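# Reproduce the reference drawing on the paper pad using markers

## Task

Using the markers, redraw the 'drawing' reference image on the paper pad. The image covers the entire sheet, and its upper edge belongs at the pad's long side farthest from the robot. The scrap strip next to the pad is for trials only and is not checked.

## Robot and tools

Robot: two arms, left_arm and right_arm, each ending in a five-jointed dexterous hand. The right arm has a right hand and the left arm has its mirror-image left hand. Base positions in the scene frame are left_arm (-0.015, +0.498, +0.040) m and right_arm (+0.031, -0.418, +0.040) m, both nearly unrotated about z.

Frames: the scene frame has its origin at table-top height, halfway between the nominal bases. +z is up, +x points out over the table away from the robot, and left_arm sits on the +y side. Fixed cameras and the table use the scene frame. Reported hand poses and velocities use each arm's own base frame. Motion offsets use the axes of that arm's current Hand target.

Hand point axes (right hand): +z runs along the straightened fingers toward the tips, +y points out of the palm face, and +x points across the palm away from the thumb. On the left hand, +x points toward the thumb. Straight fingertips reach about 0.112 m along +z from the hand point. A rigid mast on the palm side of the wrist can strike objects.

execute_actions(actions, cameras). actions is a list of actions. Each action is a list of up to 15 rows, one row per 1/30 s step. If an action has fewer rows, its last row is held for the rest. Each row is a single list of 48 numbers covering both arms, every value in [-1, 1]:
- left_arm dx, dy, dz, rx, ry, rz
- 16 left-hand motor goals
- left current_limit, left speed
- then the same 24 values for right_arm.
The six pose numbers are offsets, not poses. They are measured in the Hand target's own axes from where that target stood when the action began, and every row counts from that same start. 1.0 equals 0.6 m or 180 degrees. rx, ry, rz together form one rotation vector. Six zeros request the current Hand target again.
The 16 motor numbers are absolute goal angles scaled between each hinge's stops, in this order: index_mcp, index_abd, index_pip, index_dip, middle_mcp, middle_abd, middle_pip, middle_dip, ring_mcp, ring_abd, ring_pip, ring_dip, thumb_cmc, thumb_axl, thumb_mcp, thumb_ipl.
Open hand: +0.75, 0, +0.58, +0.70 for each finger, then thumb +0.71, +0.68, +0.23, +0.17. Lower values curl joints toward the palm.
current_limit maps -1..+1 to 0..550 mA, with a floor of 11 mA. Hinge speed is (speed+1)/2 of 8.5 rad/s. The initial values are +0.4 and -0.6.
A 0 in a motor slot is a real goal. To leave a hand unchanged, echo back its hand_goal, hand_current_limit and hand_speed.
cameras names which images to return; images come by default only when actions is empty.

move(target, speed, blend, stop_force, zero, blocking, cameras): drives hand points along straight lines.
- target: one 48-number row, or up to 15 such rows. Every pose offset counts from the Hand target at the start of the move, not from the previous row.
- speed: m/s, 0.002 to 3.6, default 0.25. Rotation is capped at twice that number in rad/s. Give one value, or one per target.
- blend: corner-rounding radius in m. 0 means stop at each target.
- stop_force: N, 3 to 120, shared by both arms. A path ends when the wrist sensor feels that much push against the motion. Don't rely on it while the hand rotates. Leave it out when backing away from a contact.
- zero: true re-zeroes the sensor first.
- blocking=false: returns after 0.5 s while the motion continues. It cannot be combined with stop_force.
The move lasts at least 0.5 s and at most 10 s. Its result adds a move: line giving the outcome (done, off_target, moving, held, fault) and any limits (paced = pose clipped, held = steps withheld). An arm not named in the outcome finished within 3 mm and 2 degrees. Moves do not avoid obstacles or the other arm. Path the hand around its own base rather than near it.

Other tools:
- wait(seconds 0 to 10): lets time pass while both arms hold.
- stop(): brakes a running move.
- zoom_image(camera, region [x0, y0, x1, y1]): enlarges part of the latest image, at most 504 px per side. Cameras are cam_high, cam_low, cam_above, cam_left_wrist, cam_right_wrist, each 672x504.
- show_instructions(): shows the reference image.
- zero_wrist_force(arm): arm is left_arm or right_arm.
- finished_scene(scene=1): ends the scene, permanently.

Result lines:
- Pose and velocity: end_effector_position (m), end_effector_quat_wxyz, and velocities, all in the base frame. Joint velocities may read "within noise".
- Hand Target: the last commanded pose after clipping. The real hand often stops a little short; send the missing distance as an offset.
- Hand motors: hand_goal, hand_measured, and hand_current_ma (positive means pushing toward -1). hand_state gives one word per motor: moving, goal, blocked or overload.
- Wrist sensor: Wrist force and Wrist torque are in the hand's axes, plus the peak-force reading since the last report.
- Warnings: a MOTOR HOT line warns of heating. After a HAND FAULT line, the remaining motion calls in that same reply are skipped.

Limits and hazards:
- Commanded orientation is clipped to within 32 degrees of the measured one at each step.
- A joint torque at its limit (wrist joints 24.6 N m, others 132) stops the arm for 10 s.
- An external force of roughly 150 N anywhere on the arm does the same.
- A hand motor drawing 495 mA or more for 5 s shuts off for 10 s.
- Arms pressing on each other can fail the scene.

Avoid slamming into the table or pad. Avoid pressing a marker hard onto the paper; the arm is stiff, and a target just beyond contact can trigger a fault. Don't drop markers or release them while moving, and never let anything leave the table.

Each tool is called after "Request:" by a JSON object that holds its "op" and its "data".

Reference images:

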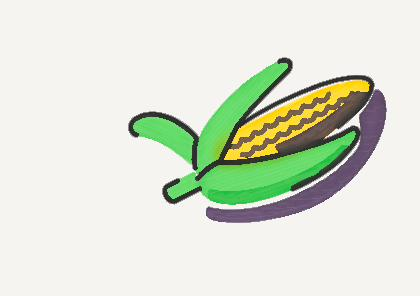

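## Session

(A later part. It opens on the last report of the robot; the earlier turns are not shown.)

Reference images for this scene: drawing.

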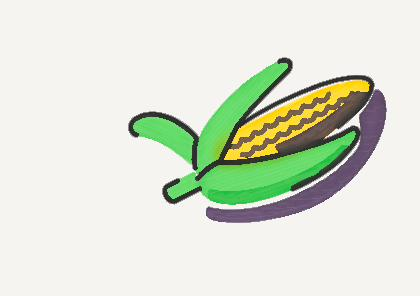

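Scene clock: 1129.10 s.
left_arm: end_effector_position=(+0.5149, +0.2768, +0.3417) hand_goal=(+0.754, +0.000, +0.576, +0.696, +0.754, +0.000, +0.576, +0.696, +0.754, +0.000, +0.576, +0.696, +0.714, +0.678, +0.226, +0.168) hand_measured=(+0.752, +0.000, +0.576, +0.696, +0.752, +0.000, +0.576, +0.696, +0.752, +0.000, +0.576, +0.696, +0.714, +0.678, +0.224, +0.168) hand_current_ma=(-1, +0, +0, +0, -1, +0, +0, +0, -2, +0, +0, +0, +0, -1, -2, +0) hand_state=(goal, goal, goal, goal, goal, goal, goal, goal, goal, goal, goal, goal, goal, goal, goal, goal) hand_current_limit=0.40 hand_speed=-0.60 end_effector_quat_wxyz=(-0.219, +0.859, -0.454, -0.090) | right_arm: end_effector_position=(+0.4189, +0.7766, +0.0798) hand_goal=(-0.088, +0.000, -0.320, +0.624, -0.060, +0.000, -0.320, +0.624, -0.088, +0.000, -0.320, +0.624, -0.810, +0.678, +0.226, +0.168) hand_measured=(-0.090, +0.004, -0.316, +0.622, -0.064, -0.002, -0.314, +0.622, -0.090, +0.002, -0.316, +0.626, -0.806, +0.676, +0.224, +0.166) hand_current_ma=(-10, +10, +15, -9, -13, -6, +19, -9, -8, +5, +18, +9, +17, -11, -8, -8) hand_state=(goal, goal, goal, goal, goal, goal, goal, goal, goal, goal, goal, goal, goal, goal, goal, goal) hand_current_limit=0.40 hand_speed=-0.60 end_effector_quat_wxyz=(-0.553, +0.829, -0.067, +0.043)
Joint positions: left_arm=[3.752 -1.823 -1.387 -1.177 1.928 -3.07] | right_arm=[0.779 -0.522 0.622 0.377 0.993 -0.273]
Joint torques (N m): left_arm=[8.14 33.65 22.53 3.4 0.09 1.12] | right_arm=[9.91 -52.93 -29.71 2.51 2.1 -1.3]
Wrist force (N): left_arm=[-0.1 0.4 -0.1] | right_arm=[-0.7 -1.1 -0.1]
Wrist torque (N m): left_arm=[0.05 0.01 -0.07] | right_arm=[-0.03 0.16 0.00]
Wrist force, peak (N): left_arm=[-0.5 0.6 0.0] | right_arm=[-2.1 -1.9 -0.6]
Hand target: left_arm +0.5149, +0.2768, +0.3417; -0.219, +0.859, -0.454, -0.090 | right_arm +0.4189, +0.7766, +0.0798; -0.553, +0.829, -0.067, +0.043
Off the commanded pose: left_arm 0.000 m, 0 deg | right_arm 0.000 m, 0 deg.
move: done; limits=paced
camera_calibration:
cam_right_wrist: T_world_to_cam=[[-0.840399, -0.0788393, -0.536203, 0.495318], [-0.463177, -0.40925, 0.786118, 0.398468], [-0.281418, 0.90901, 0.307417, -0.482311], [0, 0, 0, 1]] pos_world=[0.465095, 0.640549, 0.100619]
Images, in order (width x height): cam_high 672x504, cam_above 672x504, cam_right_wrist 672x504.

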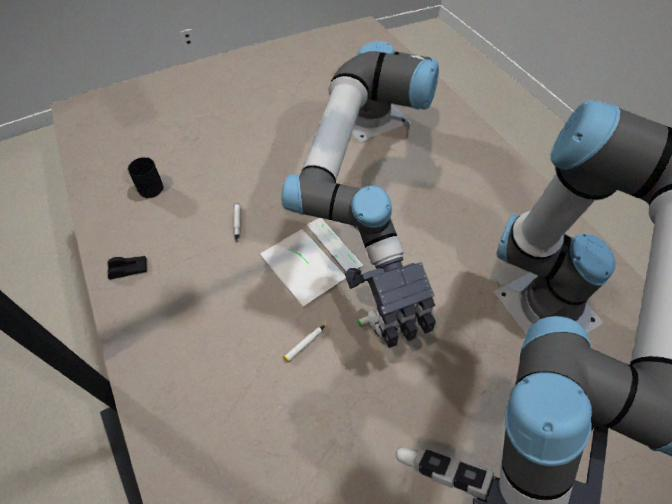

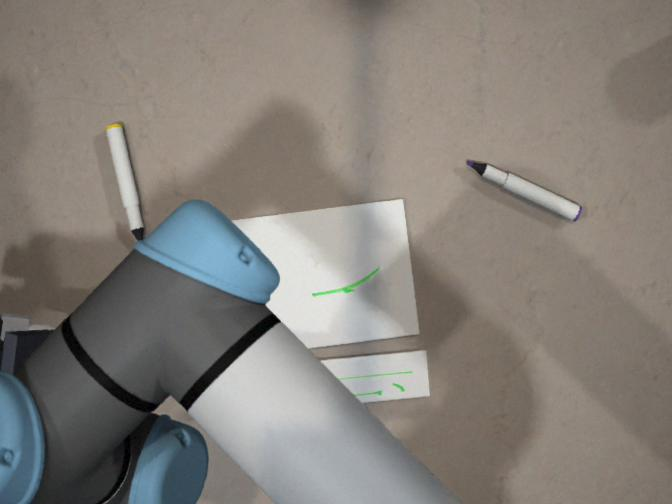

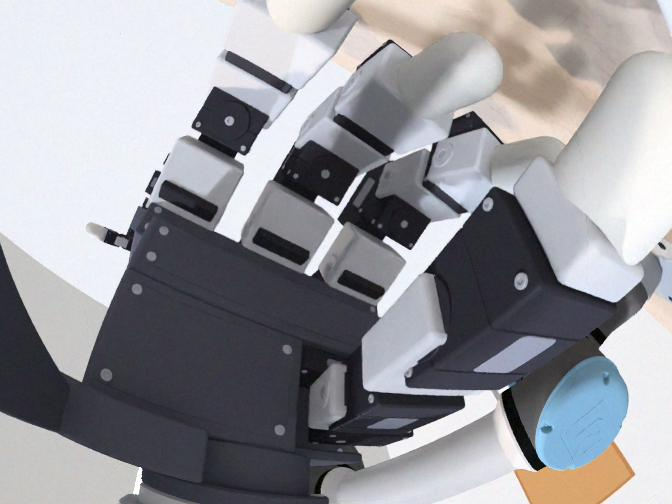

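Request:
{"op": "execute_actions", "data": {"actions": []}}

Scene clock: 1160.93 s.
left_arm: end_effector_position=(+0.5149, +0.2768, +0.3417) hand_goal=(+0.754, +0.000, +0.576, +0.696, +0.754, +0.000, +0.576, +0.696, +0.754, +0.000, +0.576, +0.696, +0.714, +0.678, +0.226, +0.168) hand_measured=(+0.752, +0.000, +0.576, +0.696, +0.752, +0.000, +0.576, +0.696, +0.752, +0.000, +0.576, +0.696, +0.714, +0.678, +0.224, +0.168) hand_current_ma=(-1, +0, +0, +0, -1, +0, +0, +0, -2, +0, +0, +0, +0, -1, -2, +0) hand_state=(goal, goal, goal, goal, goal, goal, goal, goal, goal, goal, goal, goal, goal, goal, goal, goal) hand_current_limit=0.40 hand_speed=-0.60 end_effector_quat_wxyz=(-0.219, +0.859, -0.454, -0.090) | right_arm: end_effector_position=(+0.4189, +0.7766, +0.0798) hand_goal=(-0.088, +0.000, -0.320, +0.624, -0.060, +0.000, -0.320, +0.624, -0.088, +0.000, -0.320, +0.624, -0.810, +0.678, +0.226, +0.168) hand_measured=(-0.090, +0.004, -0.316, +0.622, -0.064, -0.002, -0.314, +0.622, -0.090, +0.002, -0.316, +0.626, -0.806, +0.676, +0.224, +0.166) hand_current_ma=(-10, +10, +15, -9, -13, -6, +19, -9, -8, +5, +18, +9, +17, -11, -8, -8) hand_state=(goal, goal, goal, goal, goal, goal, goal, goal, goal, goal, goal, goal, goal, goal, goal, goal) hand_current_limit=0.40 hand_speed=-0.60 end_effector_quat_wxyz=(-0.553, +0.829, -0.067, +0.043)
Joint positions: left_arm=[3.752 -1.823 -1.387 -1.177 1.928 -3.07] | right_arm=[0.779 -0.522 0.622 0.377 0.993 -0.273]
Joint velocities: within noise
Joint torques (N m): left_arm=[8.52 33.68 22.8 3.46 0.13 1.13] | right_arm=[9.97 -52.9 -29.56 2.6 2.1 -1.24]
Wrist force (N): left_arm=[0.0 0.1 -0.2] | right_arm=[-0.6 -0.9 -0.2]
Wrist torque (N m): left_arm=[0.02 0.00 -0.06] | right_arm=[0.01 0.15 0.00]
Wrist force, peak (N): left_arm=[-0.6 0.5 -0.3] | right_arm=[-0.9 -1.2 -0.1]
Hand target: left_arm +0.5149, +0.2768, +0.3417; -0.219, +0.859, -0.454, -0.090 | right_arm +0.4189, +0.7766, +0.0798; -0.553, +0.829, -0.067, +0.043
Off the commanded pose: left_arm 0.000 m, 0 deg | right_arm 0.000 m, 0 deg.
camera_calibration:
cam_left_wrist: T_world_to_cam=[[0.00782449, 0.890659, 0.454604, -0.442432], [0.625161, -0.359178, 0.69294, -0.512533], [0.780457, 0.278779, -0.559616, -0.169789], [0, 0, 0, 1]] pos_world=[0.456391, 0.257299, 0.461269]
cam_right_wrist: T_world_to_cam=[[-0.840428, -0.0788642, -0.536153, 0.495343], [-0.463125, -0.409245, 0.786152, 0.398437], [-0.281417, 0.90901, 0.307417, -0.482311], [0, 0, 0, 1]] pos_world=[0.465095, 0.640549, 0.100619]

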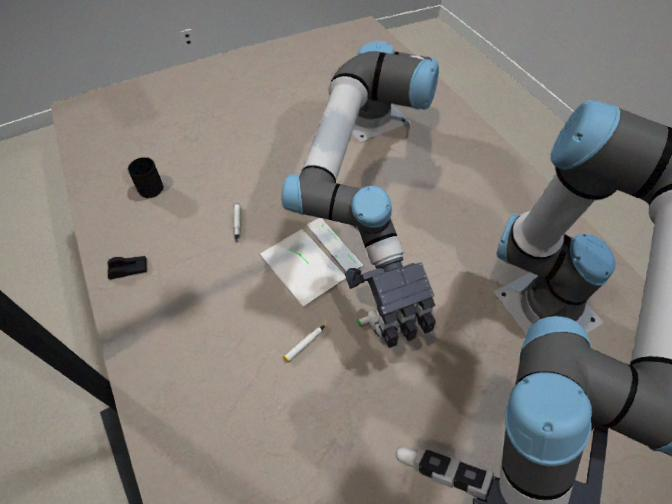

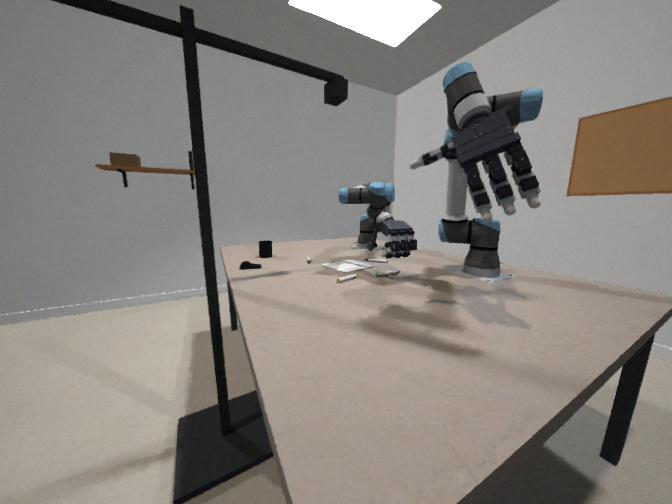

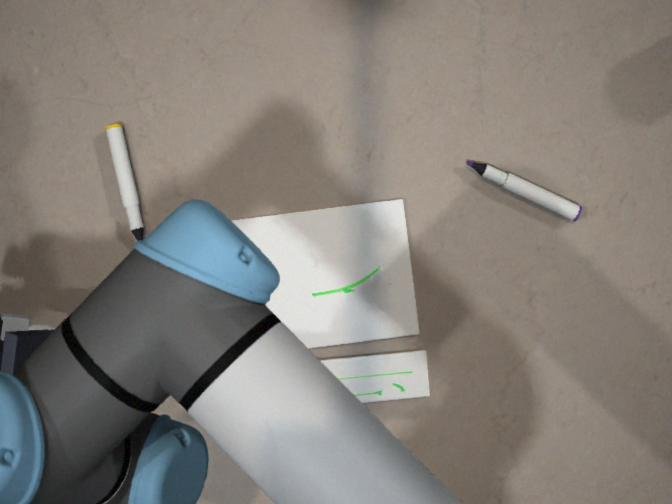

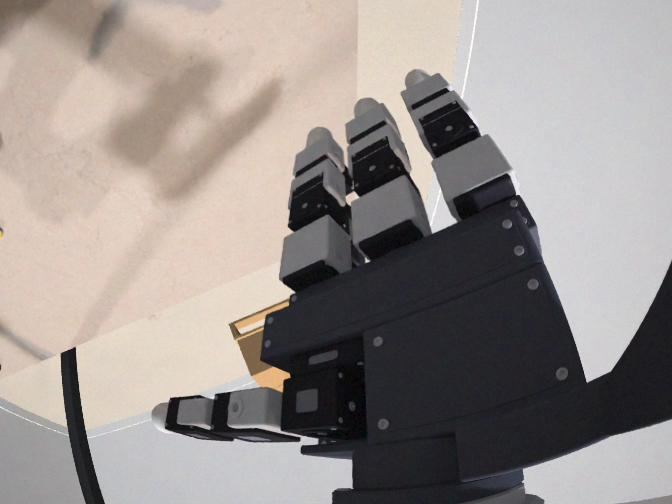

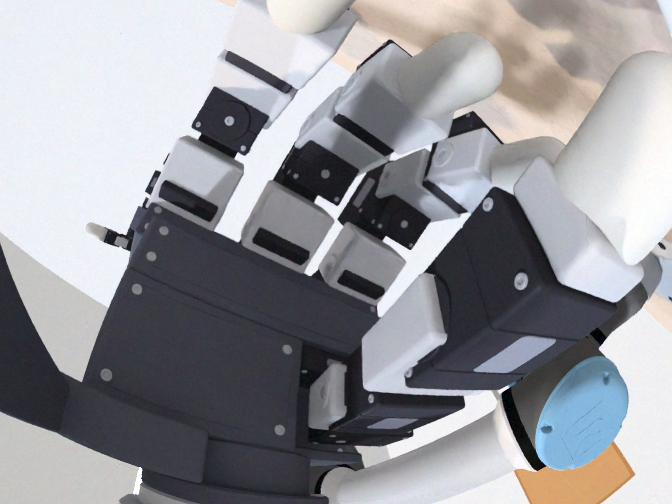

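Request:
{"op": "zoom_image", "data": {"camera": "cam_high", "region": [310, 240, 460, 360]}}

Request:
{"op": "zoom_image", "data": {"camera": "cam_right_wrist", "region": [322, 0, 672, 300]}}

Scaled by 3.360.

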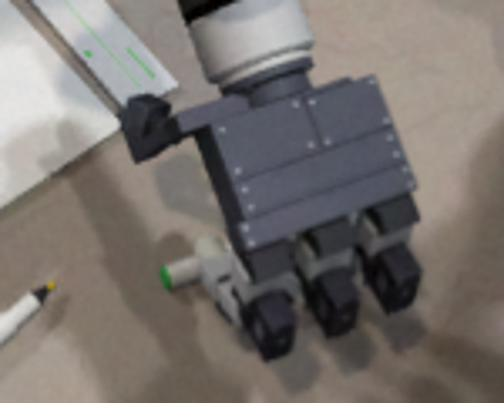

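Scaled by 1.440 from the camera's 672x504 image, which has a finer 960x720 frame.

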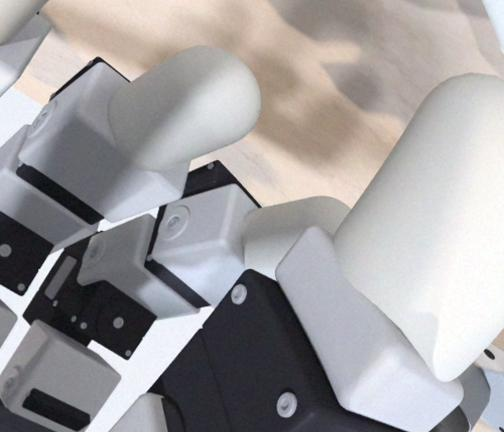

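Request:
{"op": "move", "data": {"target": [0,0,0,0,0,0,0.754,0,0.576,0.696,0.754,0,0.576,0.696,0.754,0,0.576,0.696,0.714,0.678,0.226,0.168,0.4,-0.6,0.0014,0.092,0.03833,0,0,0,-0.088,0,-0.32,0.624,-0.06,0,-0.32,0.624,-0.088,0,-0.32,0.624,-0.81,0.678,0.226,0.168,0.4,-0.6], "speed": 0.12, "stop_force": 6, "cameras": ["cam_high","cam_right_wrist","cam_low"]}}

Scene clock: 1193.80 s.
left_arm: end_effector_position=(+0.5149, +0.2768, +0.3417) hand_goal=(+0.754, +0.000, +0.576, +0.696, +0.754, +0.000, +0.576, +0.696, +0.754, +0.000, +0.576, +0.696, +0.714, +0.678, +0.226, +0.168) hand_measured=(+0.752, +0.000, +0.576, +0.696, +0.752, +0.000, +0.576, +0.696, +0.752, +0.000, +0.576, +0.696, +0.714, +0.678, +0.224, +0.168) hand_current_ma=(-1, +0, +0, +0, -1, +0, +0, +0, -2, +0, +0, +0, +0, -1, -2, +0) hand_state=(goal, goal, goal, goal, goal, goal, goal, goal, goal, goal, goal, goal, goal, goal, goal, goal) hand_current_limit=0.40 hand_speed=-0.60 end_effector_quat_wxyz=(-0.219, +0.859, -0.454, -0.090) | right_arm: end_effector_position=(+0.4196, +0.7765, +0.0200) hand_goal=(-0.088, +0.000, -0.320, +0.624, -0.060, +0.000, -0.320, +0.624, -0.088, +0.000, -0.320, +0.624, -0.810, +0.678, +0.226, +0.168) hand_measured=(-0.090, +0.004, -0.316, +0.622, -0.064, -0.002, -0.314, +0.622, -0.090, +0.002, -0.316, +0.626, -0.806, +0.676, +0.224, +0.166) hand_current_ma=(-10, +10, +15, -9, -12, -6, +19, -9, -8, +5, +18, +9, +17, -11, -8, -8) hand_state=(goal, goal, goal, goal, goal, goal, goal, goal, goal, goal, goal, goal, goal, goal, goal, goal) hand_current_limit=0.40 hand_speed=-0.60 end_effector_quat_wxyz=(-0.553, +0.829, -0.067, +0.043)
Joint positions: left_arm=[3.752 -1.823 -1.387 -1.177 1.928 -3.07] | right_arm=[0.779 -0.484 0.703 0.259 0.992 -0.273]
Joint torques (N m): left_arm=[8.74 32.55 22.65 3.43 0.05 1.2] | right_arm=[-11.48 -53.46 -14.47 -2.75 1.4 1.55]
Wrist force (N): left_arm=[-0.1 0.2 -0.1] | right_arm=[-0.7 -1.1 -0.2]
Wrist torque (N m): left_arm=[0.02 0.02 -0.07] | right_arm=[-0.02 0.15 -0.03]
Wrist force, peak (N): left_arm=[-0.3 0.5 -0.2] | right_arm=[-0.5 -1.9 -0.5]
Hand target: left_arm +0.5149, +0.2768, +0.3417; -0.219, +0.859, -0.454, -0.090 | right_arm +0.4196, +0.7765, +0.0200; -0.553, +0.829, -0.067, +0.043
Off the commanded pose: left_arm 0.000 m, 0 deg | right_arm 0.000 m, 0 deg.
move: done
camera_calibration:
cam_right_wrist: T_world_to_cam=[[-0.840426, -0.0790201, -0.536135, 0.46396], [-0.463069, -0.409209, 0.786203, 0.445681], [-0.281517, 0.909012, 0.307318, -0.463591], [0, 0, 0, 1]] pos_world=[0.465796, 0.640449, 0.0408192]
Images, in order (width x height): cam_high 672x504, cam_low 672x504, cam_right_wrist 672x504.

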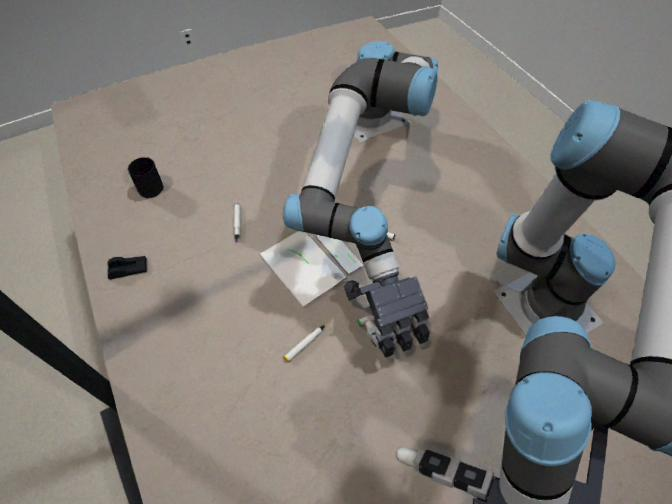

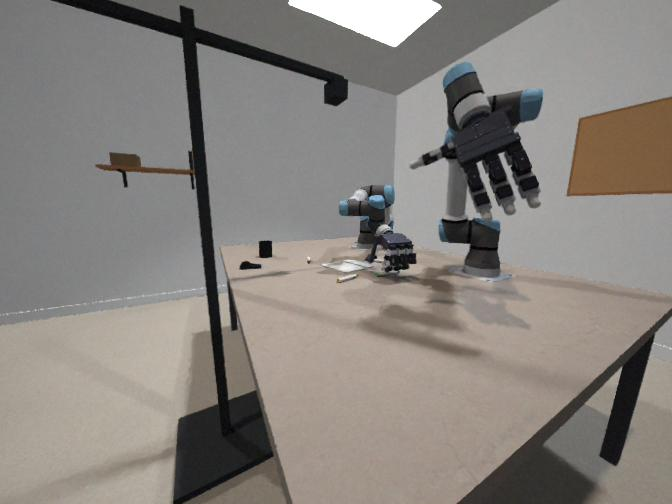

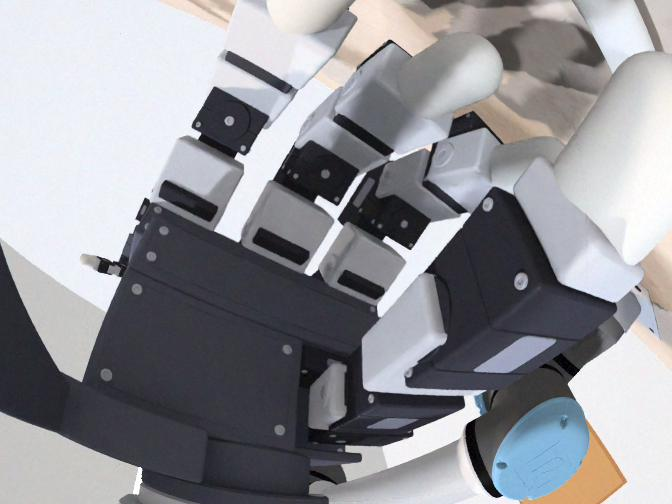

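Request:
{"op": "zoom_image", "data": {"camera": "cam_right_wrist", "region": [422, 0, 672, 180]}}

Request:
{"op": "zoom_image", "data": {"camera": "cam_high", "region": [330, 270, 450, 370]}}

Scaled by 2.016 from the camera's 672x504 image, which has a finer 960x720 frame.

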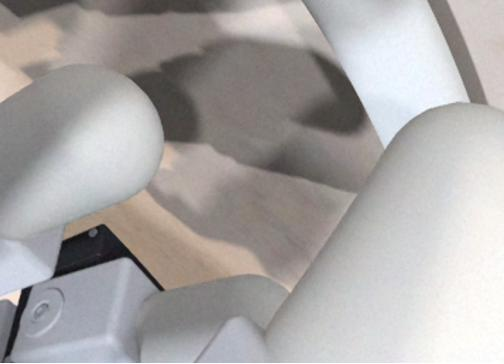

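Scaled by 4.200.

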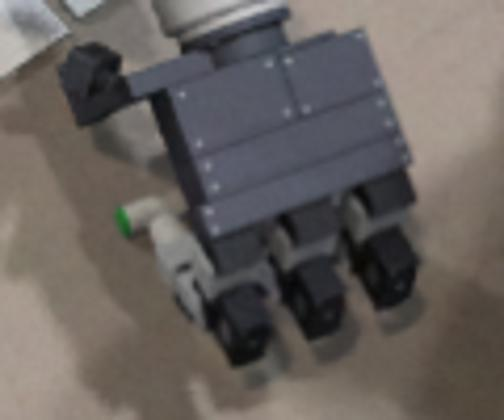

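Request:
{"op": "move", "data": {"target": [0,0,0,0,0,0,0.754,0,0.576,0.696,0.754,0,0.576,0.696,0.754,0,0.576,0.696,0.714,0.678,0.226,0.168,0.4,-0.6,0,0.0503,0.02096,0,0,0,-0.088,0,-0.32,0.624,-0.06,0,-0.32,0.624,-0.088,0,-0.32,0.624,-0.81,0.678,0.226,0.168,0.4,-0.6], "speed": 0.05, "stop_force": 5, "cameras": ["cam_high","cam_right_wrist","cam_low"]}}

Scene clock: 1206.23 s.
left_arm: end_effector_position=(+0.5149, +0.2768, +0.3417) hand_goal=(+0.754, +0.000, +0.576, +0.696, +0.754, +0.000, +0.576, +0.696, +0.754, +0.000, +0.576, +0.696, +0.714, +0.678, +0.226, +0.168) hand_measured=(+0.752, +0.000, +0.576, +0.696, +0.752, +0.000, +0.576, +0.696, +0.752, +0.000, +0.576, +0.696, +0.714, +0.678, +0.224, +0.168) hand_current_ma=(-1, +0, +0, +0, -1, +0, +0, +0, -2, +0, +0, +0, +0, -1, -2, +0) hand_state=(goal, goal, goal, goal, goal, goal, goal, goal, goal, goal, goal, goal, goal, goal, goal, goal) hand_current_limit=0.40 hand_speed=-0.60 end_effector_quat_wxyz=(-0.219, +0.859, -0.454, -0.090) | right_arm: end_effector_position=(+0.4195, +0.7765, -0.0127) hand_goal=(-0.088, +0.000, -0.320, +0.624, -0.060, +0.000, -0.320, +0.624, -0.088, +0.000, -0.320, +0.624, -0.810, +0.678, +0.226, +0.168) hand_measured=(-0.090, +0.004, -0.316, +0.622, -0.064, -0.002, -0.314, +0.622, -0.090, +0.002, -0.316, +0.626, -0.806, +0.676, +0.224, +0.166) hand_current_ma=(-10, +10, +15, -9, -12, -6, +19, -9, -8, +5, +18, +9, +17, -11, -8, -8) hand_state=(goal, goal, goal, goal, goal, goal, goal, goal, goal, goal, goal, goal, goal, goal, goal, goal) hand_current_limit=0.40 hand_speed=-0.60 end_effector_quat_wxyz=(-0.553, +0.829, -0.067, +0.043)
Joint positions: left_arm=[3.752 -1.823 -1.387 -1.177 1.928 -3.07] | right_arm=[0.779 -0.456 0.732 0.201 0.992 -0.273]
Joint torques (N m): left_arm=[6.98 33.62 22.47 3.38 0.21 1.22] | right_arm=[9.96 -53.52 -15.01 -2.78 2.1 1.58]
Wrist force (N): left_arm=[-0.1 0.5 -0.1] | right_arm=[-0.6 -1.0 -0.2]
Wrist torque (N m): left_arm=[0.07 0.02 -0.08] | right_arm=[-0.01 0.14 -0.03]
Wrist force, peak (N): left_arm=[-0.4 0.5 -0.1] | right_arm=[-0.6 -1.3 -0.5]
Hand target: left_arm +0.5149, +0.2768, +0.3417; -0.219, +0.859, -0.454, -0.090 | right_arm +0.4195, +0.7765, -0.0127; -0.553, +0.829, -0.067, +0.043
Off the commanded pose: left_arm 0.000 m, 0 deg | right_arm 0.000 m, 0 deg.
move: done
camera_calibration:
cam_right_wrist: T_world_to_cam=[[-0.840414, -0.0789132, -0.53617, 0.44627], [-0.463146, -0.409173, 0.786176, 0.471356], [-0.281426, 0.909038, 0.307326, -0.453629], [0, 0, 0, 1]] pos_world=[0.465695, 0.640449, 0.00811919]
Images, in order (width x height): cam_high 672x504, cam_low 672x504, cam_right_wrist 672x504.

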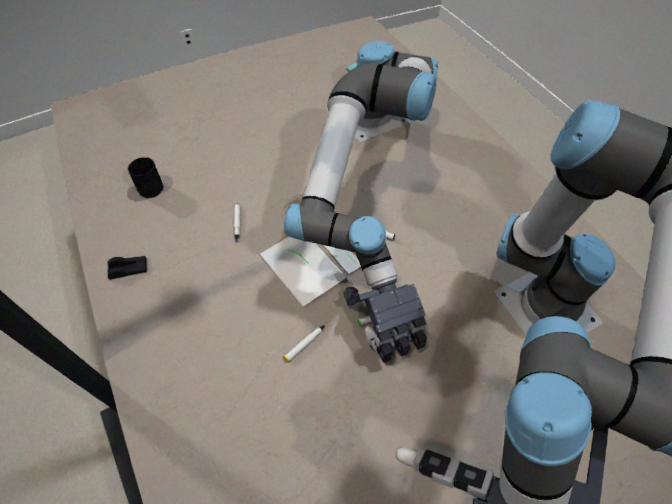

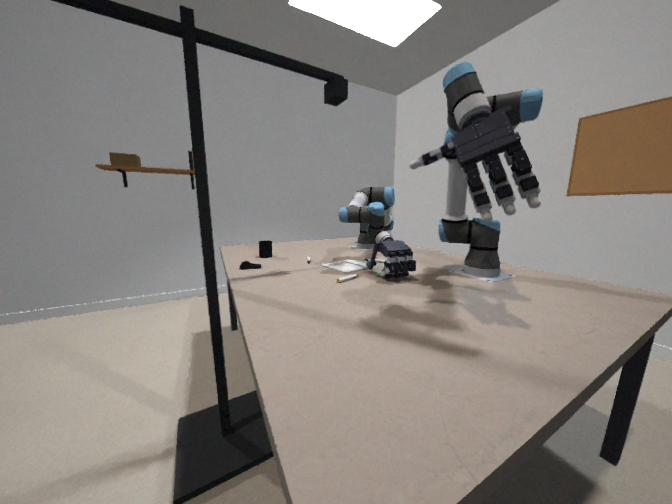

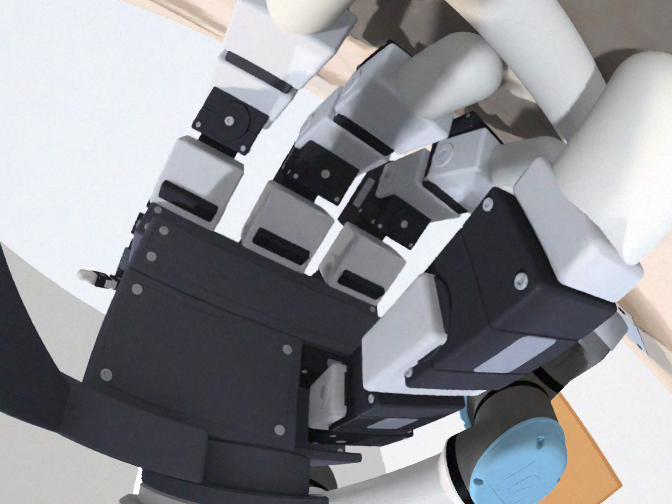

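Request:
{"op": "move", "data": {"target": [0,0,0,0,0,0,0.754,0,0.576,0.696,0.754,0,0.576,0.696,0.754,0,0.576,0.696,0.714,0.678,0.226,0.168,0.4,-0.6,0,0,0,0,0,0,-0.088,0,-0.32,0.624,-0.06,0,-0.32,0.624,-0.088,0,-0.32,0.624,-0.81,0.678,0.03,0.168,0.3,-0.9], "cameras": ["cam_right_wrist"]}}

Scene clock: 1210.70 s.
left_arm: end_effector_position=(+0.5149, +0.2768, +0.3417) hand_goal=(+0.754, +0.000, +0.576, +0.696, +0.754, +0.000, +0.576, +0.696, +0.754, +0.000, +0.576, +0.696, +0.714, +0.678, +0.226, +0.168) hand_measured=(+0.752, +0.000, +0.576, +0.696, +0.752, +0.000, +0.576, +0.696, +0.752, +0.000, +0.576, +0.696, +0.714, +0.678, +0.224, +0.168) hand_current_ma=(-1, +0, +0, +0, -1, +0, +0, +0, -2, +0, +0, +0, +0, -1, -2, +0) hand_state=(goal, goal, goal, goal, goal, goal, goal, goal, goal, goal, goal, goal, goal, goal, goal, goal) hand_current_limit=0.40 hand_speed=-0.60 end_effector_quat_wxyz=(-0.219, +0.859, -0.454, -0.090) | right_arm: end_effector_position=(+0.4195, +0.7765, -0.0127) hand_goal=(-0.088, +0.000, -0.320, +0.624, -0.060, +0.000, -0.320, +0.624, -0.088, +0.000, -0.320, +0.624, -0.810, +0.678, +0.030, +0.168) hand_measured=(-0.088, +0.004, -0.316, +0.622, -0.064, -0.002, -0.314, +0.622, -0.088, +0.002, -0.316, +0.626, -0.806, +0.676, +0.074, +0.174) hand_current_ma=(+1, +10, +14, -9, -12, -6, +19, -9, +2, +5, +18, +9, +15, -10, +255, +32) hand_state=(goal, goal, goal, goal, goal, goal, goal, goal, goal, goal, goal, goal, goal, goal, blocked, goal) hand_current_limit=0.30 hand_speed=-0.90 end_effector_quat_wxyz=(-0.553, +0.829, -0.067, +0.043)
Joint positions: left_arm=[3.752 -1.823 -1.387 -1.177 1.928 -3.07] | right_arm=[0.779 -0.456 0.732 0.201 0.992 -0.273]
Joint torques (N m): left_arm=[8.24 33.25 23.63 3.42 0.24 1.09] | right_arm=[9.83 -53.2 -15.5 -2.5 2.03 1.56]
Wrist force (N): left_arm=[-0.3 0.5 0.0] | right_arm=[-0.7 -2.7 -1.3]
Wrist torque (N m): left_arm=[0.05 0.04 -0.09] | right_arm=[-0.17 0.17 -0.05]
Wrist force, peak (N): left_arm=[-0.4 0.6 -0.1] | right_arm=[-0.7 -2.7 -1.3]
Hand target: left_arm +0.5149, +0.2768, +0.3417; -0.219, +0.859, -0.454, -0.090 | right_arm +0.4195, +0.7765, -0.0127; -0.553, +0.829, -0.067, +0.043
Off the commanded pose: left_arm 0.000 m, 0 deg | right_arm 0.000 m, 0 deg.
move: done
camera_calibration:
cam_right_wrist: T_world_to_cam=[[-0.840414, -0.0789132, -0.53617, 0.44627], [-0.463146, -0.409173, 0.786176, 0.471356], [-0.281426, 0.909038, 0.307326, -0.453629], [0, 0, 0, 1]] pos_world=[0.465695, 0.640449, 0.00811919]
Images, in order (width x height): cam_right_wrist 672x504.

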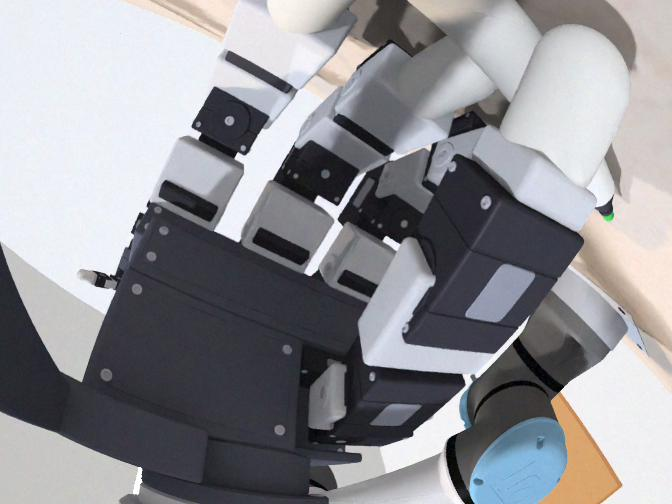

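Request:
{"op": "move", "data": {"target": [0,0,0,0,0,0,0.754,0,0.576,0.696,0.754,0,0.576,0.696,0.754,0,0.576,0.696,0.714,0.678,0.226,0.168,0.4,-0.6,0,0,0,0,0,0,-0.13,0,-0.33,0.61,-0.09,0,-0.33,0.61,-0.13,0,-0.33,0.61,-0.81,0.678,-0.02,0.13,0.5,-0.9], "cameras": ["cam_right_wrist"]}}

Scene clock: 1215.57 s.
left_arm: end_effector_position=(+0.5149, +0.2768, +0.3417) hand_goal=(+0.754, +0.000, +0.576, +0.696, +0.754, +0.000, +0.576, +0.696, +0.754, +0.000, +0.576, +0.696, +0.714, +0.678, +0.226, +0.168) hand_measured=(+0.752, +0.000, +0.576, +0.696, +0.752, +0.000, +0.576, +0.696, +0.752, +0.000, +0.576, +0.696, +0.714, +0.678, +0.224, +0.168) hand_current_ma=(-1, +0, +0, +0, -1, +0, +0, +0, -2, +0, +0, +0, +0, -1, -2, +0) hand_state=(goal, goal, goal, goal, goal, goal, goal, goal, goal, goal, goal, goal, goal, goal, goal, goal) hand_current_limit=0.40 hand_speed=-0.60 end_effector_quat_wxyz=(-0.219, +0.859, -0.454, -0.090) | right_arm: end_effector_position=(+0.4195, +0.7765, -0.0127) hand_goal=(-0.130, +0.000, -0.330, +0.610, -0.090, +0.000, -0.330, +0.610, -0.130, +0.000, -0.330, +0.610, -0.810, +0.678, -0.020, +0.130) hand_measured=(-0.088, +0.004, -0.318, +0.618, -0.076, -0.002, -0.322, +0.614, -0.088, +0.002, -0.316, +0.620, -0.806, +0.676, +0.072, +0.170) hand_current_ma=(+191, +10, +45, +33, +63, -6, +34, +17, +192, +5, +53, +40, +15, -10, +413, +241) hand_state=(blocked, goal, goal, goal, goal, goal, goal, goal, blocked, goal, goal, goal, goal, goal, blocked, blocked) hand_current_limit=0.50 hand_speed=-0.90 end_effector_quat_wxyz=(-0.553, +0.829, -0.067, +0.043)
Joint positions: left_arm=[3.752 -1.823 -1.387 -1.177 1.928 -3.07] | right_arm=[0.779 -0.456 0.732 0.201 0.992 -0.273]
Joint torques (N m): left_arm=[6.81 32.83 22.51 3.26 0 0.94] | right_arm=[10.19 -53.41 -16.34 -2.12 2.03 1.26]
Wrist force (N): left_arm=[-0.2 0.3 -0.2] | right_arm=[-0.8 -0.9 -0.1]
Wrist torque (N m): left_arm=[0.04 0.02 -0.07] | right_arm=[-0.02 0.17 -0.05]
Wrist force, peak (N): left_arm=[-0.1 0.7 -0.2] | right_arm=[-0.8 -2.9 -1.5]
Hand target: left_arm +0.5149, +0.2768, +0.3417; -0.219, +0.859, -0.454, -0.090 | right_arm +0.4195, +0.7765, -0.0127; -0.553, +0.829, -0.067, +0.043
Off the commanded pose: left_arm 0.000 m, 0 deg | right_arm 0.000 m, 0 deg.
move: done
camera_calibration:
cam_right_wrist: T_world_to_cam=[[-0.840414, -0.0789132, -0.53617, 0.44627], [-0.463146, -0.409173, 0.786176, 0.471356], [-0.281426, 0.909038, 0.307326, -0.453629], [0, 0, 0, 1]] pos_world=[0.465695, 0.640449, 0.00811919]
Images, in order (width x height): cam_right_wrist 672x504.

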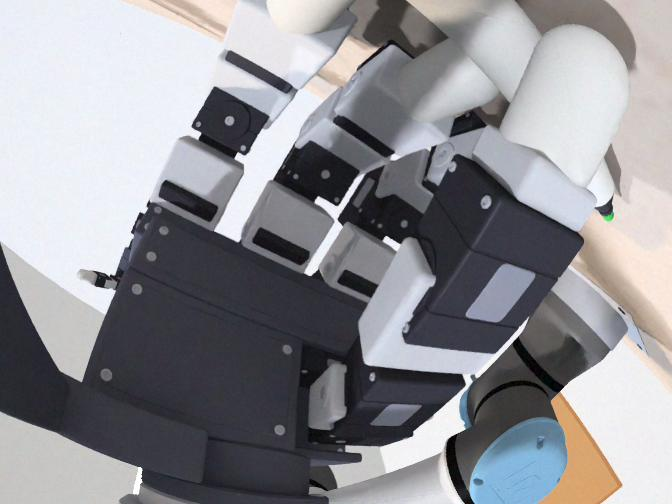

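Request:
{"op": "move", "data": {"target": [0,0,0,0,0,0,0.754,0,0.576,0.696,0.754,0,0.576,0.696,0.754,0,0.576,0.696,0.714,0.678,0.226,0.168,0.4,-0.6,0,0,0,0,0,0,-0.165,0,-0.345,0.6,-0.12,0,-0.34,0.6,-0.165,0,-0.345,0.6,-0.81,0.678,-0.05,0.1,0.75,-0.9], "cameras": []}}

Request:
{"op": "move", "data": {"target": [0,0,0,0,0,0,0.754,0,0.576,0.696,0.754,0,0.576,0.696,0.754,0,0.576,0.696,0.714,0.678,0.226,0.168,0.4,-0.6,0,-0.0923,-0.0385,0,0,0,-0.165,0,-0.345,0.6,-0.12,0,-0.34,0.6,-0.165,0,-0.345,0.6,-0.81,0.678,-0.05,0.1,0.75,-0.9], "cameras": ["cam_right_wrist","cam_high"], "speed": 0.08}}

Scene clock: 1222.83 s.
left_arm: end_effector_position=(+0.5149, +0.2768, +0.3417) hand_goal=(+0.754, +0.000, +0.576, +0.696, +0.754, +0.000, +0.576, +0.696, +0.754, +0.000, +0.576, +0.696, +0.714, +0.678, +0.226, +0.168) hand_measured=(+0.752, +0.000, +0.576, +0.696, +0.752, +0.000, +0.576, +0.696, +0.752, +0.000, +0.576, +0.696, +0.714, +0.678, +0.224, +0.168) hand_current_ma=(-1, +0, +0, +0, -1, +0, +0, +0, -2, +0, +0, +0, +0, -1, -2, +0) hand_state=(goal, goal, goal, goal, goal, goal, goal, goal, goal, goal, goal, goal, goal, goal, goal, goal) hand_current_limit=0.40 hand_speed=-0.60 end_effector_quat_wxyz=(-0.219, +0.859, -0.454, -0.090) | right_arm: end_effector_position=(+0.4195, +0.7765, -0.0127) hand_goal=(-0.164, +0.000, -0.344, +0.600, -0.120, +0.000, -0.340, +0.600, -0.164, +0.000, -0.344, +0.600, -0.810, +0.678, -0.050, +0.100) hand_measured=(-0.092, +0.004, -0.318, +0.616, -0.080, -0.002, -0.322, +0.610, -0.092, +0.002, -0.316, +0.616, -0.806, +0.676, +0.072, +0.168) hand_current_ma=(+341, +10, +106, +64, +187, -6, +77, +43, +341, +5, +115, +61, +15, -8, +481, +413) hand_state=(blocked, goal, blocked, goal, blocked, goal, goal, goal, blocked, goal, blocked, goal, goal, goal, blocked, blocked) hand_current_limit=0.75 hand_speed=-0.90 end_effector_quat_wxyz=(-0.553, +0.829, -0.067, +0.043)
Joint positions: left_arm=[3.752 -1.823 -1.387 -1.177 1.928 -3.07] | right_arm=[0.779 -0.456 0.732 0.201 0.992 -0.273]
Joint torques (N m): left_arm=[7.67 33.25 21.88 3.28 -0.23 1.19] | right_arm=[10.19 -54.8 -16.05 -1.49 2.03 1.34]
Wrist force (N): left_arm=[-0.2 0.4 0.0] | right_arm=[-0.7 -0.9 -0.2]
Wrist torque (N m): left_arm=[0.04 0.03 -0.08] | right_arm=[-0.01 0.16 -0.04]
Wrist force, peak (N): left_arm=[-0.4 0.6 0.1] | right_arm=[-0.8 -1.1 -0.3]
Hand target: left_arm +0.5149, +0.2768, +0.3417; -0.219, +0.859, -0.454, -0.090 | right_arm +0.4195, +0.7765, -0.0127; -0.553, +0.829, -0.067, +0.043
Off the commanded pose: left_arm 0.000 m, 0 deg | right_arm 0.000 m, 0 deg.
move: done
No camera images: "cameras" was empty.

Scene clock: 1224.03 s.
left_arm: end_effector_position=(+0.5149, +0.2768, +0.3417) hand_goal=(+0.754, +0.000, +0.576, +0.696, +0.754, +0.000, +0.576, +0.696, +0.754, +0.000, +0.576, +0.696, +0.714, +0.678, +0.226, +0.168) hand_measured=(+0.752, +0.000, +0.576, +0.696, +0.752, +0.000, +0.576, +0.696, +0.752, +0.000, +0.576, +0.696, +0.714, +0.678, +0.224, +0.168) hand_current_ma=(-1, +0, +0, +0, -1, +0, +0, +0, -2, +0, +0, +0, +0, -1, -2, +0) hand_state=(goal, goal, goal, goal, goal, goal, goal, goal, goal, goal, goal, goal, goal, goal, goal, goal) hand_current_limit=0.40 hand_speed=-0.60 end_effector_quat_wxyz=(-0.219, +0.859, -0.454, -0.090) | right_arm: end_effector_position=(+0.4197, +0.7764, +0.0472) hand_goal=(-0.164, +0.000, -0.344, +0.600, -0.120, +0.000, -0.340, +0.600, -0.164, +0.000, -0.344, +0.600, -0.810, +0.678, -0.050, +0.100) hand_measured=(-0.092, +0.004, -0.318, +0.616, -0.080, -0.002, -0.322, +0.610, -0.092, +0.002, -0.316, +0.616, -0.806, +0.676, +0.072, +0.168) hand_current_ma=(+341, +10, +106, +64, +187, -6, +77, +43, +341, +5, +115, +61, +15, -8, +481, +413) hand_state=(blocked, goal, blocked, goal, blocked, goal, goal, goal, blocked, goal, blocked, goal, goal, goal, blocked, blocked) hand_current_limit=0.75 hand_speed=-0.90 end_effector_quat_wxyz=(-0.553, +0.829, -0.067, +0.043)
Joint positions: left_arm=[3.752 -1.823 -1.387 -1.177 1.928 -3.07] | right_arm=[0.779 -0.503 0.67 0.311 0.992 -0.273]
Joint torques (N m): left_arm=[8.85 32.99 21.85 3.24 -0.06 1.09] | right_arm=[-11.72 -68.89 -29.98 2.46 -2.85 -1.35]
Wrist force (N): left_arm=[-0.3 0.4 -0.3] | right_arm=[-0.8 -0.9 0.1]
Wrist torque (N m): left_arm=[0.07 0.03 -0.09] | right_arm=[-0.02 0.17 -0.05]
Wrist force, peak (N): left_arm=[-0.3 0.5 -0.1] | right_arm=[-0.5 -1.4 -0.3]
Hand target: left_arm +0.5149, +0.2768, +0.3417; -0.219, +0.859, -0.454, -0.090 | right_arm +0.4197, +0.7764, +0.0473; -0.553, +0.829, -0.067, +0.043
Off the commanded pose: left_arm 0.000 m, 0 deg | right_arm 0.000 m, 0 deg.
move: done
camera_calibration:
cam_right_wrist: T_world_to_cam=[[-0.840414, -0.0789132, -0.53617, 0.47847], [-0.463146, -0.409173, 0.786176, 0.424311], [-0.281426, 0.909038, 0.307326, -0.472009], [0, 0, 0, 1]] pos_world=[0.465795, 0.640449, 0.0680192]
Images, in order (width x height): cam_high 672x504, cam_right_wrist 672x504.

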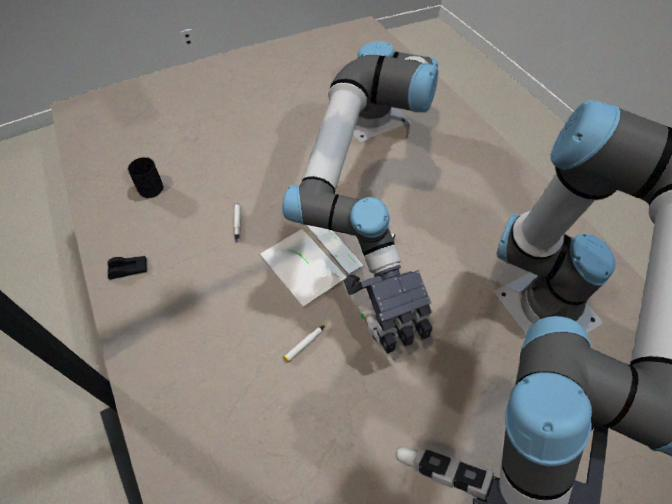

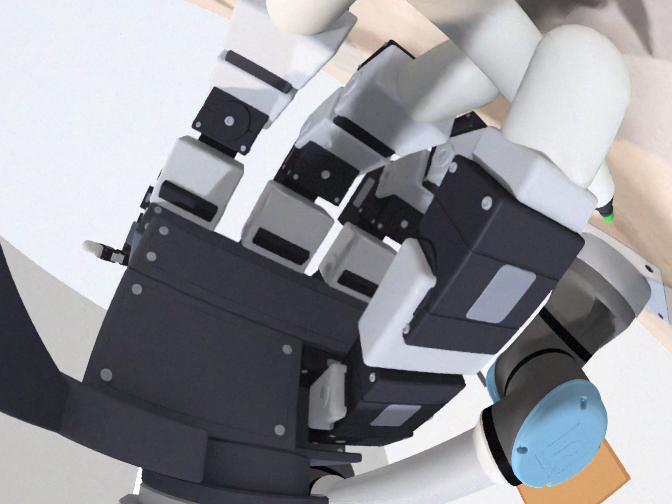

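Request:
{"op": "move", "data": {"target": [0,0,0,0,0,0,0.754,0,0.576,0.696,0.754,0,0.576,0.696,0.754,0,0.576,0.696,0.714,0.678,0.226,0.168,0.4,-0.6,0.0578,0.126,-0.4012,0.0813,-0.0543,-0.4014,-0.165,0,-0.345,0.6,-0.12,0,-0.34,0.6,-0.165,0,-0.345,0.6,-0.81,0.678,-0.05,0.1,0.75,-0.9], "speed": 0.2, "cameras": ["cam_high","cam_right_wrist","cam_above"]}}

Scene clock: 1243.80 s.
left_arm: end_effector_position=(+0.5149, +0.2768, +0.3417) hand_goal=(+0.754, +0.000, +0.576, +0.696, +0.754, +0.000, +0.576, +0.696, +0.754, +0.000, +0.576, +0.696, +0.714, +0.678, +0.226, +0.168) hand_measured=(+0.752, +0.000, +0.576, +0.696, +0.752, +0.000, +0.576, +0.696, +0.752, +0.000, +0.576, +0.696, +0.714, +0.678, +0.224, +0.168) hand_current_ma=(-1, +0, +0, +0, -1, +0, +0, +0, -2, +0, +0, +0, +0, -1, -2, +0) hand_state=(goal, goal, goal, goal, goal, goal, goal, goal, goal, goal, goal, goal, goal, goal, goal, goal) hand_current_limit=0.40 hand_speed=-0.60 end_effector_quat_wxyz=(-0.219, +0.859, -0.454, -0.090) | right_arm: end_effector_position=(+0.4142, +0.5228, +0.0700) hand_goal=(-0.164, +0.000, -0.344, +0.600, -0.120, +0.000, -0.340, +0.600, -0.164, +0.000, -0.344, +0.600, -0.810, +0.678, -0.050, +0.100) hand_measured=(-0.092, +0.004, -0.318, +0.616, -0.080, +0.000, -0.322, +0.610, -0.092, +0.004, -0.316, +0.616, -0.804, +0.676, +0.072, +0.168) hand_current_ma=(+341, +15, +106, +64, +187, +1, +77, +43, +341, +11, +115, +61, +19, -8, +481, +413) hand_state=(blocked, goal, blocked, goal, blocked, goal, goal, goal, blocked, goal, blocked, goal, goal, goal, blocked, blocked) hand_current_limit=0.75 hand_speed=-0.90 end_effector_quat_wxyz=(-0.519, +0.638, +0.483, +0.301)
Joint positions: left_arm=[3.752 -1.823 -1.387 -1.177 1.928 -3.07] | right_arm=[0.418 -0.973 1.689 0.069 0.406 -1.916]
Joint torques (N m): left_arm=[7.95 33.57 22.25 3.3 0.17 0.99] | right_arm=[-10.81 -32.12 -22.68 3.71 -3.72 -1.6]
Wrist force (N): left_arm=[-0.3 0.2 -0.1] | right_arm=[-0.4 -0.4 0.2]
Wrist torque (N m): left_arm=[0.03 0.05 -0.09] | right_arm=[-0.15 0.32 0.32]
Wrist force, peak (N): left_arm=[-0.4 0.7 -0.2] | right_arm=[-0.9 -1.0 0.1]
Hand target: left_arm +0.5149, +0.2768, +0.3417; -0.219, +0.859, -0.454, -0.090 | right_arm +0.4142, +0.5228, +0.0700; -0.519, +0.638, +0.483, +0.301
Off the commanded pose: left_arm 0.000 m, 0 deg | right_arm 0.000 m, 0 deg.
move: done
camera_calibration:
cam_right_wrist: T_world_to_cam=[[0.247503, -0.232297, -0.940628, 0.124005], [-0.554174, -0.830291, 0.0592304, 0.608805], [-0.794753, 0.506612, -0.334233, 0.217945], [0, 0, 0, 1]] pos_world=[0.479905, 0.423877, 0.153427]
Images, in order (width x height): cam_high 672x504, cam_above 672x504, cam_right_wrist 672x504.

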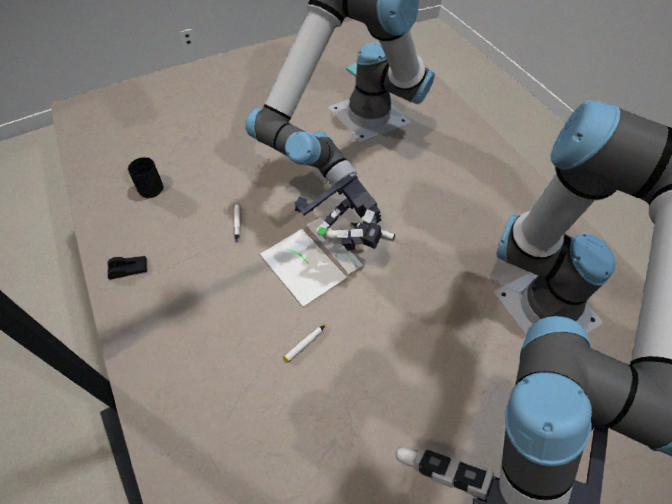

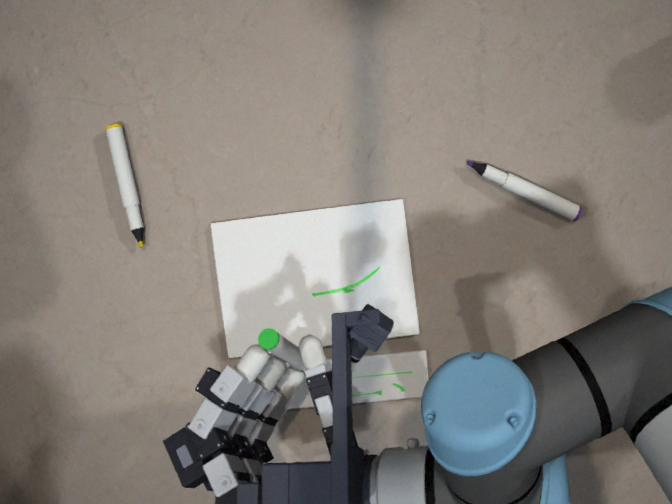

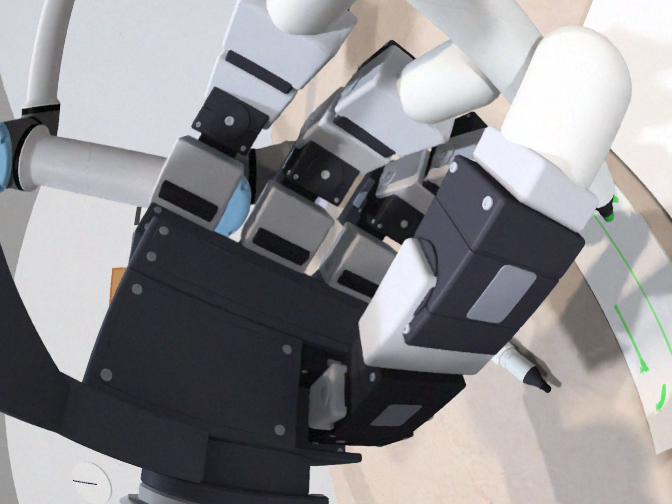

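Request:
{"op": "move", "data": {"target": [0,0,0,0,0,0,0.754,0,0.576,0.696,0.754,0,0.576,0.696,0.754,0,0.576,0.696,0.714,0.678,0.226,0.168,0.4,-0.6,-0.0768,0.032,0.02427,0,0,0,-0.165,0,-0.345,0.6,-0.12,0,-0.34,0.6,-0.165,0,-0.345,0.6,-0.81,0.678,-0.05,0.1,0.75,-0.9], "speed": 0.08, "cameras": ["cam_above","cam_right_wrist"], "stop_force": 4}}

Request:
{"op": "zoom_image", "data": {"camera": "cam_right_wrist", "region": [522, 140, 672, 290]}}

Scene clock: 1250.53 s.
left_arm: end_effector_position=(+0.5149, +0.2768, +0.3417) hand_goal=(+0.754, +0.000, +0.576, +0.696, +0.754, +0.000, +0.576, +0.696, +0.754, +0.000, +0.576, +0.696, +0.714, +0.678, +0.226, +0.168) hand_measured=(+0.752, +0.000, +0.576, +0.696, +0.752, +0.000, +0.576, +0.696, +0.752, +0.000, +0.576, +0.696, +0.714, +0.678, +0.224, +0.168) hand_current_ma=(-1, +0, +0, +0, -1, +0, +0, +0, -2, +0, +0, +0, +0, -1, -2, +0) hand_state=(goal, goal, goal, goal, goal, goal, goal, goal, goal, goal, goal, goal, goal, goal, goal, goal) hand_current_limit=0.40 hand_speed=-0.60 end_effector_quat_wxyz=(-0.219, +0.859, -0.454, -0.090) | right_arm: end_effector_position=(+0.4141, +0.5228, +0.0180) hand_goal=(-0.164, +0.000, -0.344, +0.600, -0.120, +0.000, -0.340, +0.600, -0.164, +0.000, -0.344, +0.600, -0.810, +0.678, -0.050, +0.100) hand_measured=(-0.092, +0.004, -0.318, +0.616, -0.080, +0.000, -0.322, +0.610, -0.092, +0.004, -0.316, +0.616, -0.804, +0.676, +0.072, +0.168) hand_current_ma=(+341, +16, +106, +64, +187, +2, +77, +43, +341, +11, +115, +61, +19, -8, +481, +413) hand_state=(blocked, goal, blocked, goal, blocked, goal, goal, goal, blocked, goal, blocked, goal, goal, goal, blocked, blocked) hand_current_limit=0.75 hand_speed=-0.90 end_effector_quat_wxyz=(-0.519, +0.638, +0.483, +0.301)
Joint positions: left_arm=[3.752 -1.823 -1.387 -1.177 1.928 -3.07] | right_arm=[0.418 -0.887 1.711 -0.038 0.406 -1.916]
Joint torques (N m): left_arm=[8.13 32.84 21.01 3.25 -0.04 1] | right_arm=[9.91 -34.96 -8.74 -1.57 1.49 1.26]
Wrist force (N): left_arm=[-0.1 0.3 0.0] | right_arm=[-0.2 -0.4 0.1]
Wrist torque (N m): left_arm=[0.03 0.02 -0.08] | right_arm=[-0.13 0.29 0.26]
Wrist force, peak (N): left_arm=[-0.2 0.7 -0.2] | right_arm=[-1.0 -0.2 0.0]
Hand target: left_arm +0.5149, +0.2768, +0.3417; -0.219, +0.859, -0.454, -0.090 | right_arm +0.4141, +0.5228, +0.0180; -0.519, +0.638, +0.483, +0.301
Off the commanded pose: left_arm 0.000 m, 0 deg | right_arm 0.000 m, 0 deg.
move: done
camera_calibration:
cam_right_wrist: T_world_to_cam=[[0.247536, -0.232288, -0.940621, 0.0750969], [-0.554102, -0.830338, 0.0592341, 0.611815], [-0.794793, 0.506538, -0.33425, 0.200538], [0, 0, 0, 1]] pos_world=[0.479805, 0.423878, 0.101427]
Images, in order (width x height): cam_above 672x504, cam_right_wrist 672x504.

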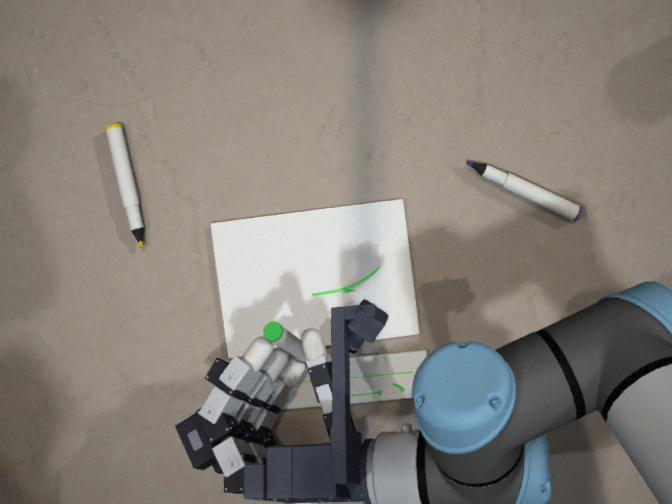

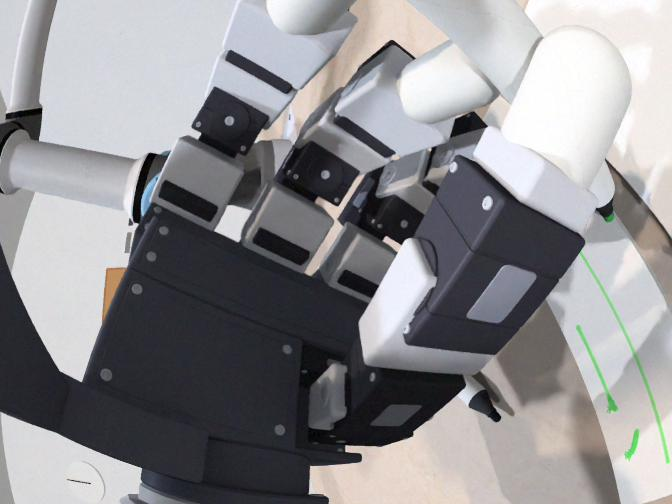

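Scaled by 3.360 from the camera's 672x504 image, which has a finer 960x720 frame.

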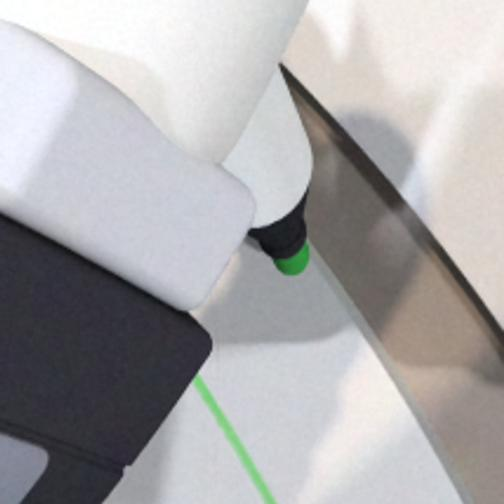

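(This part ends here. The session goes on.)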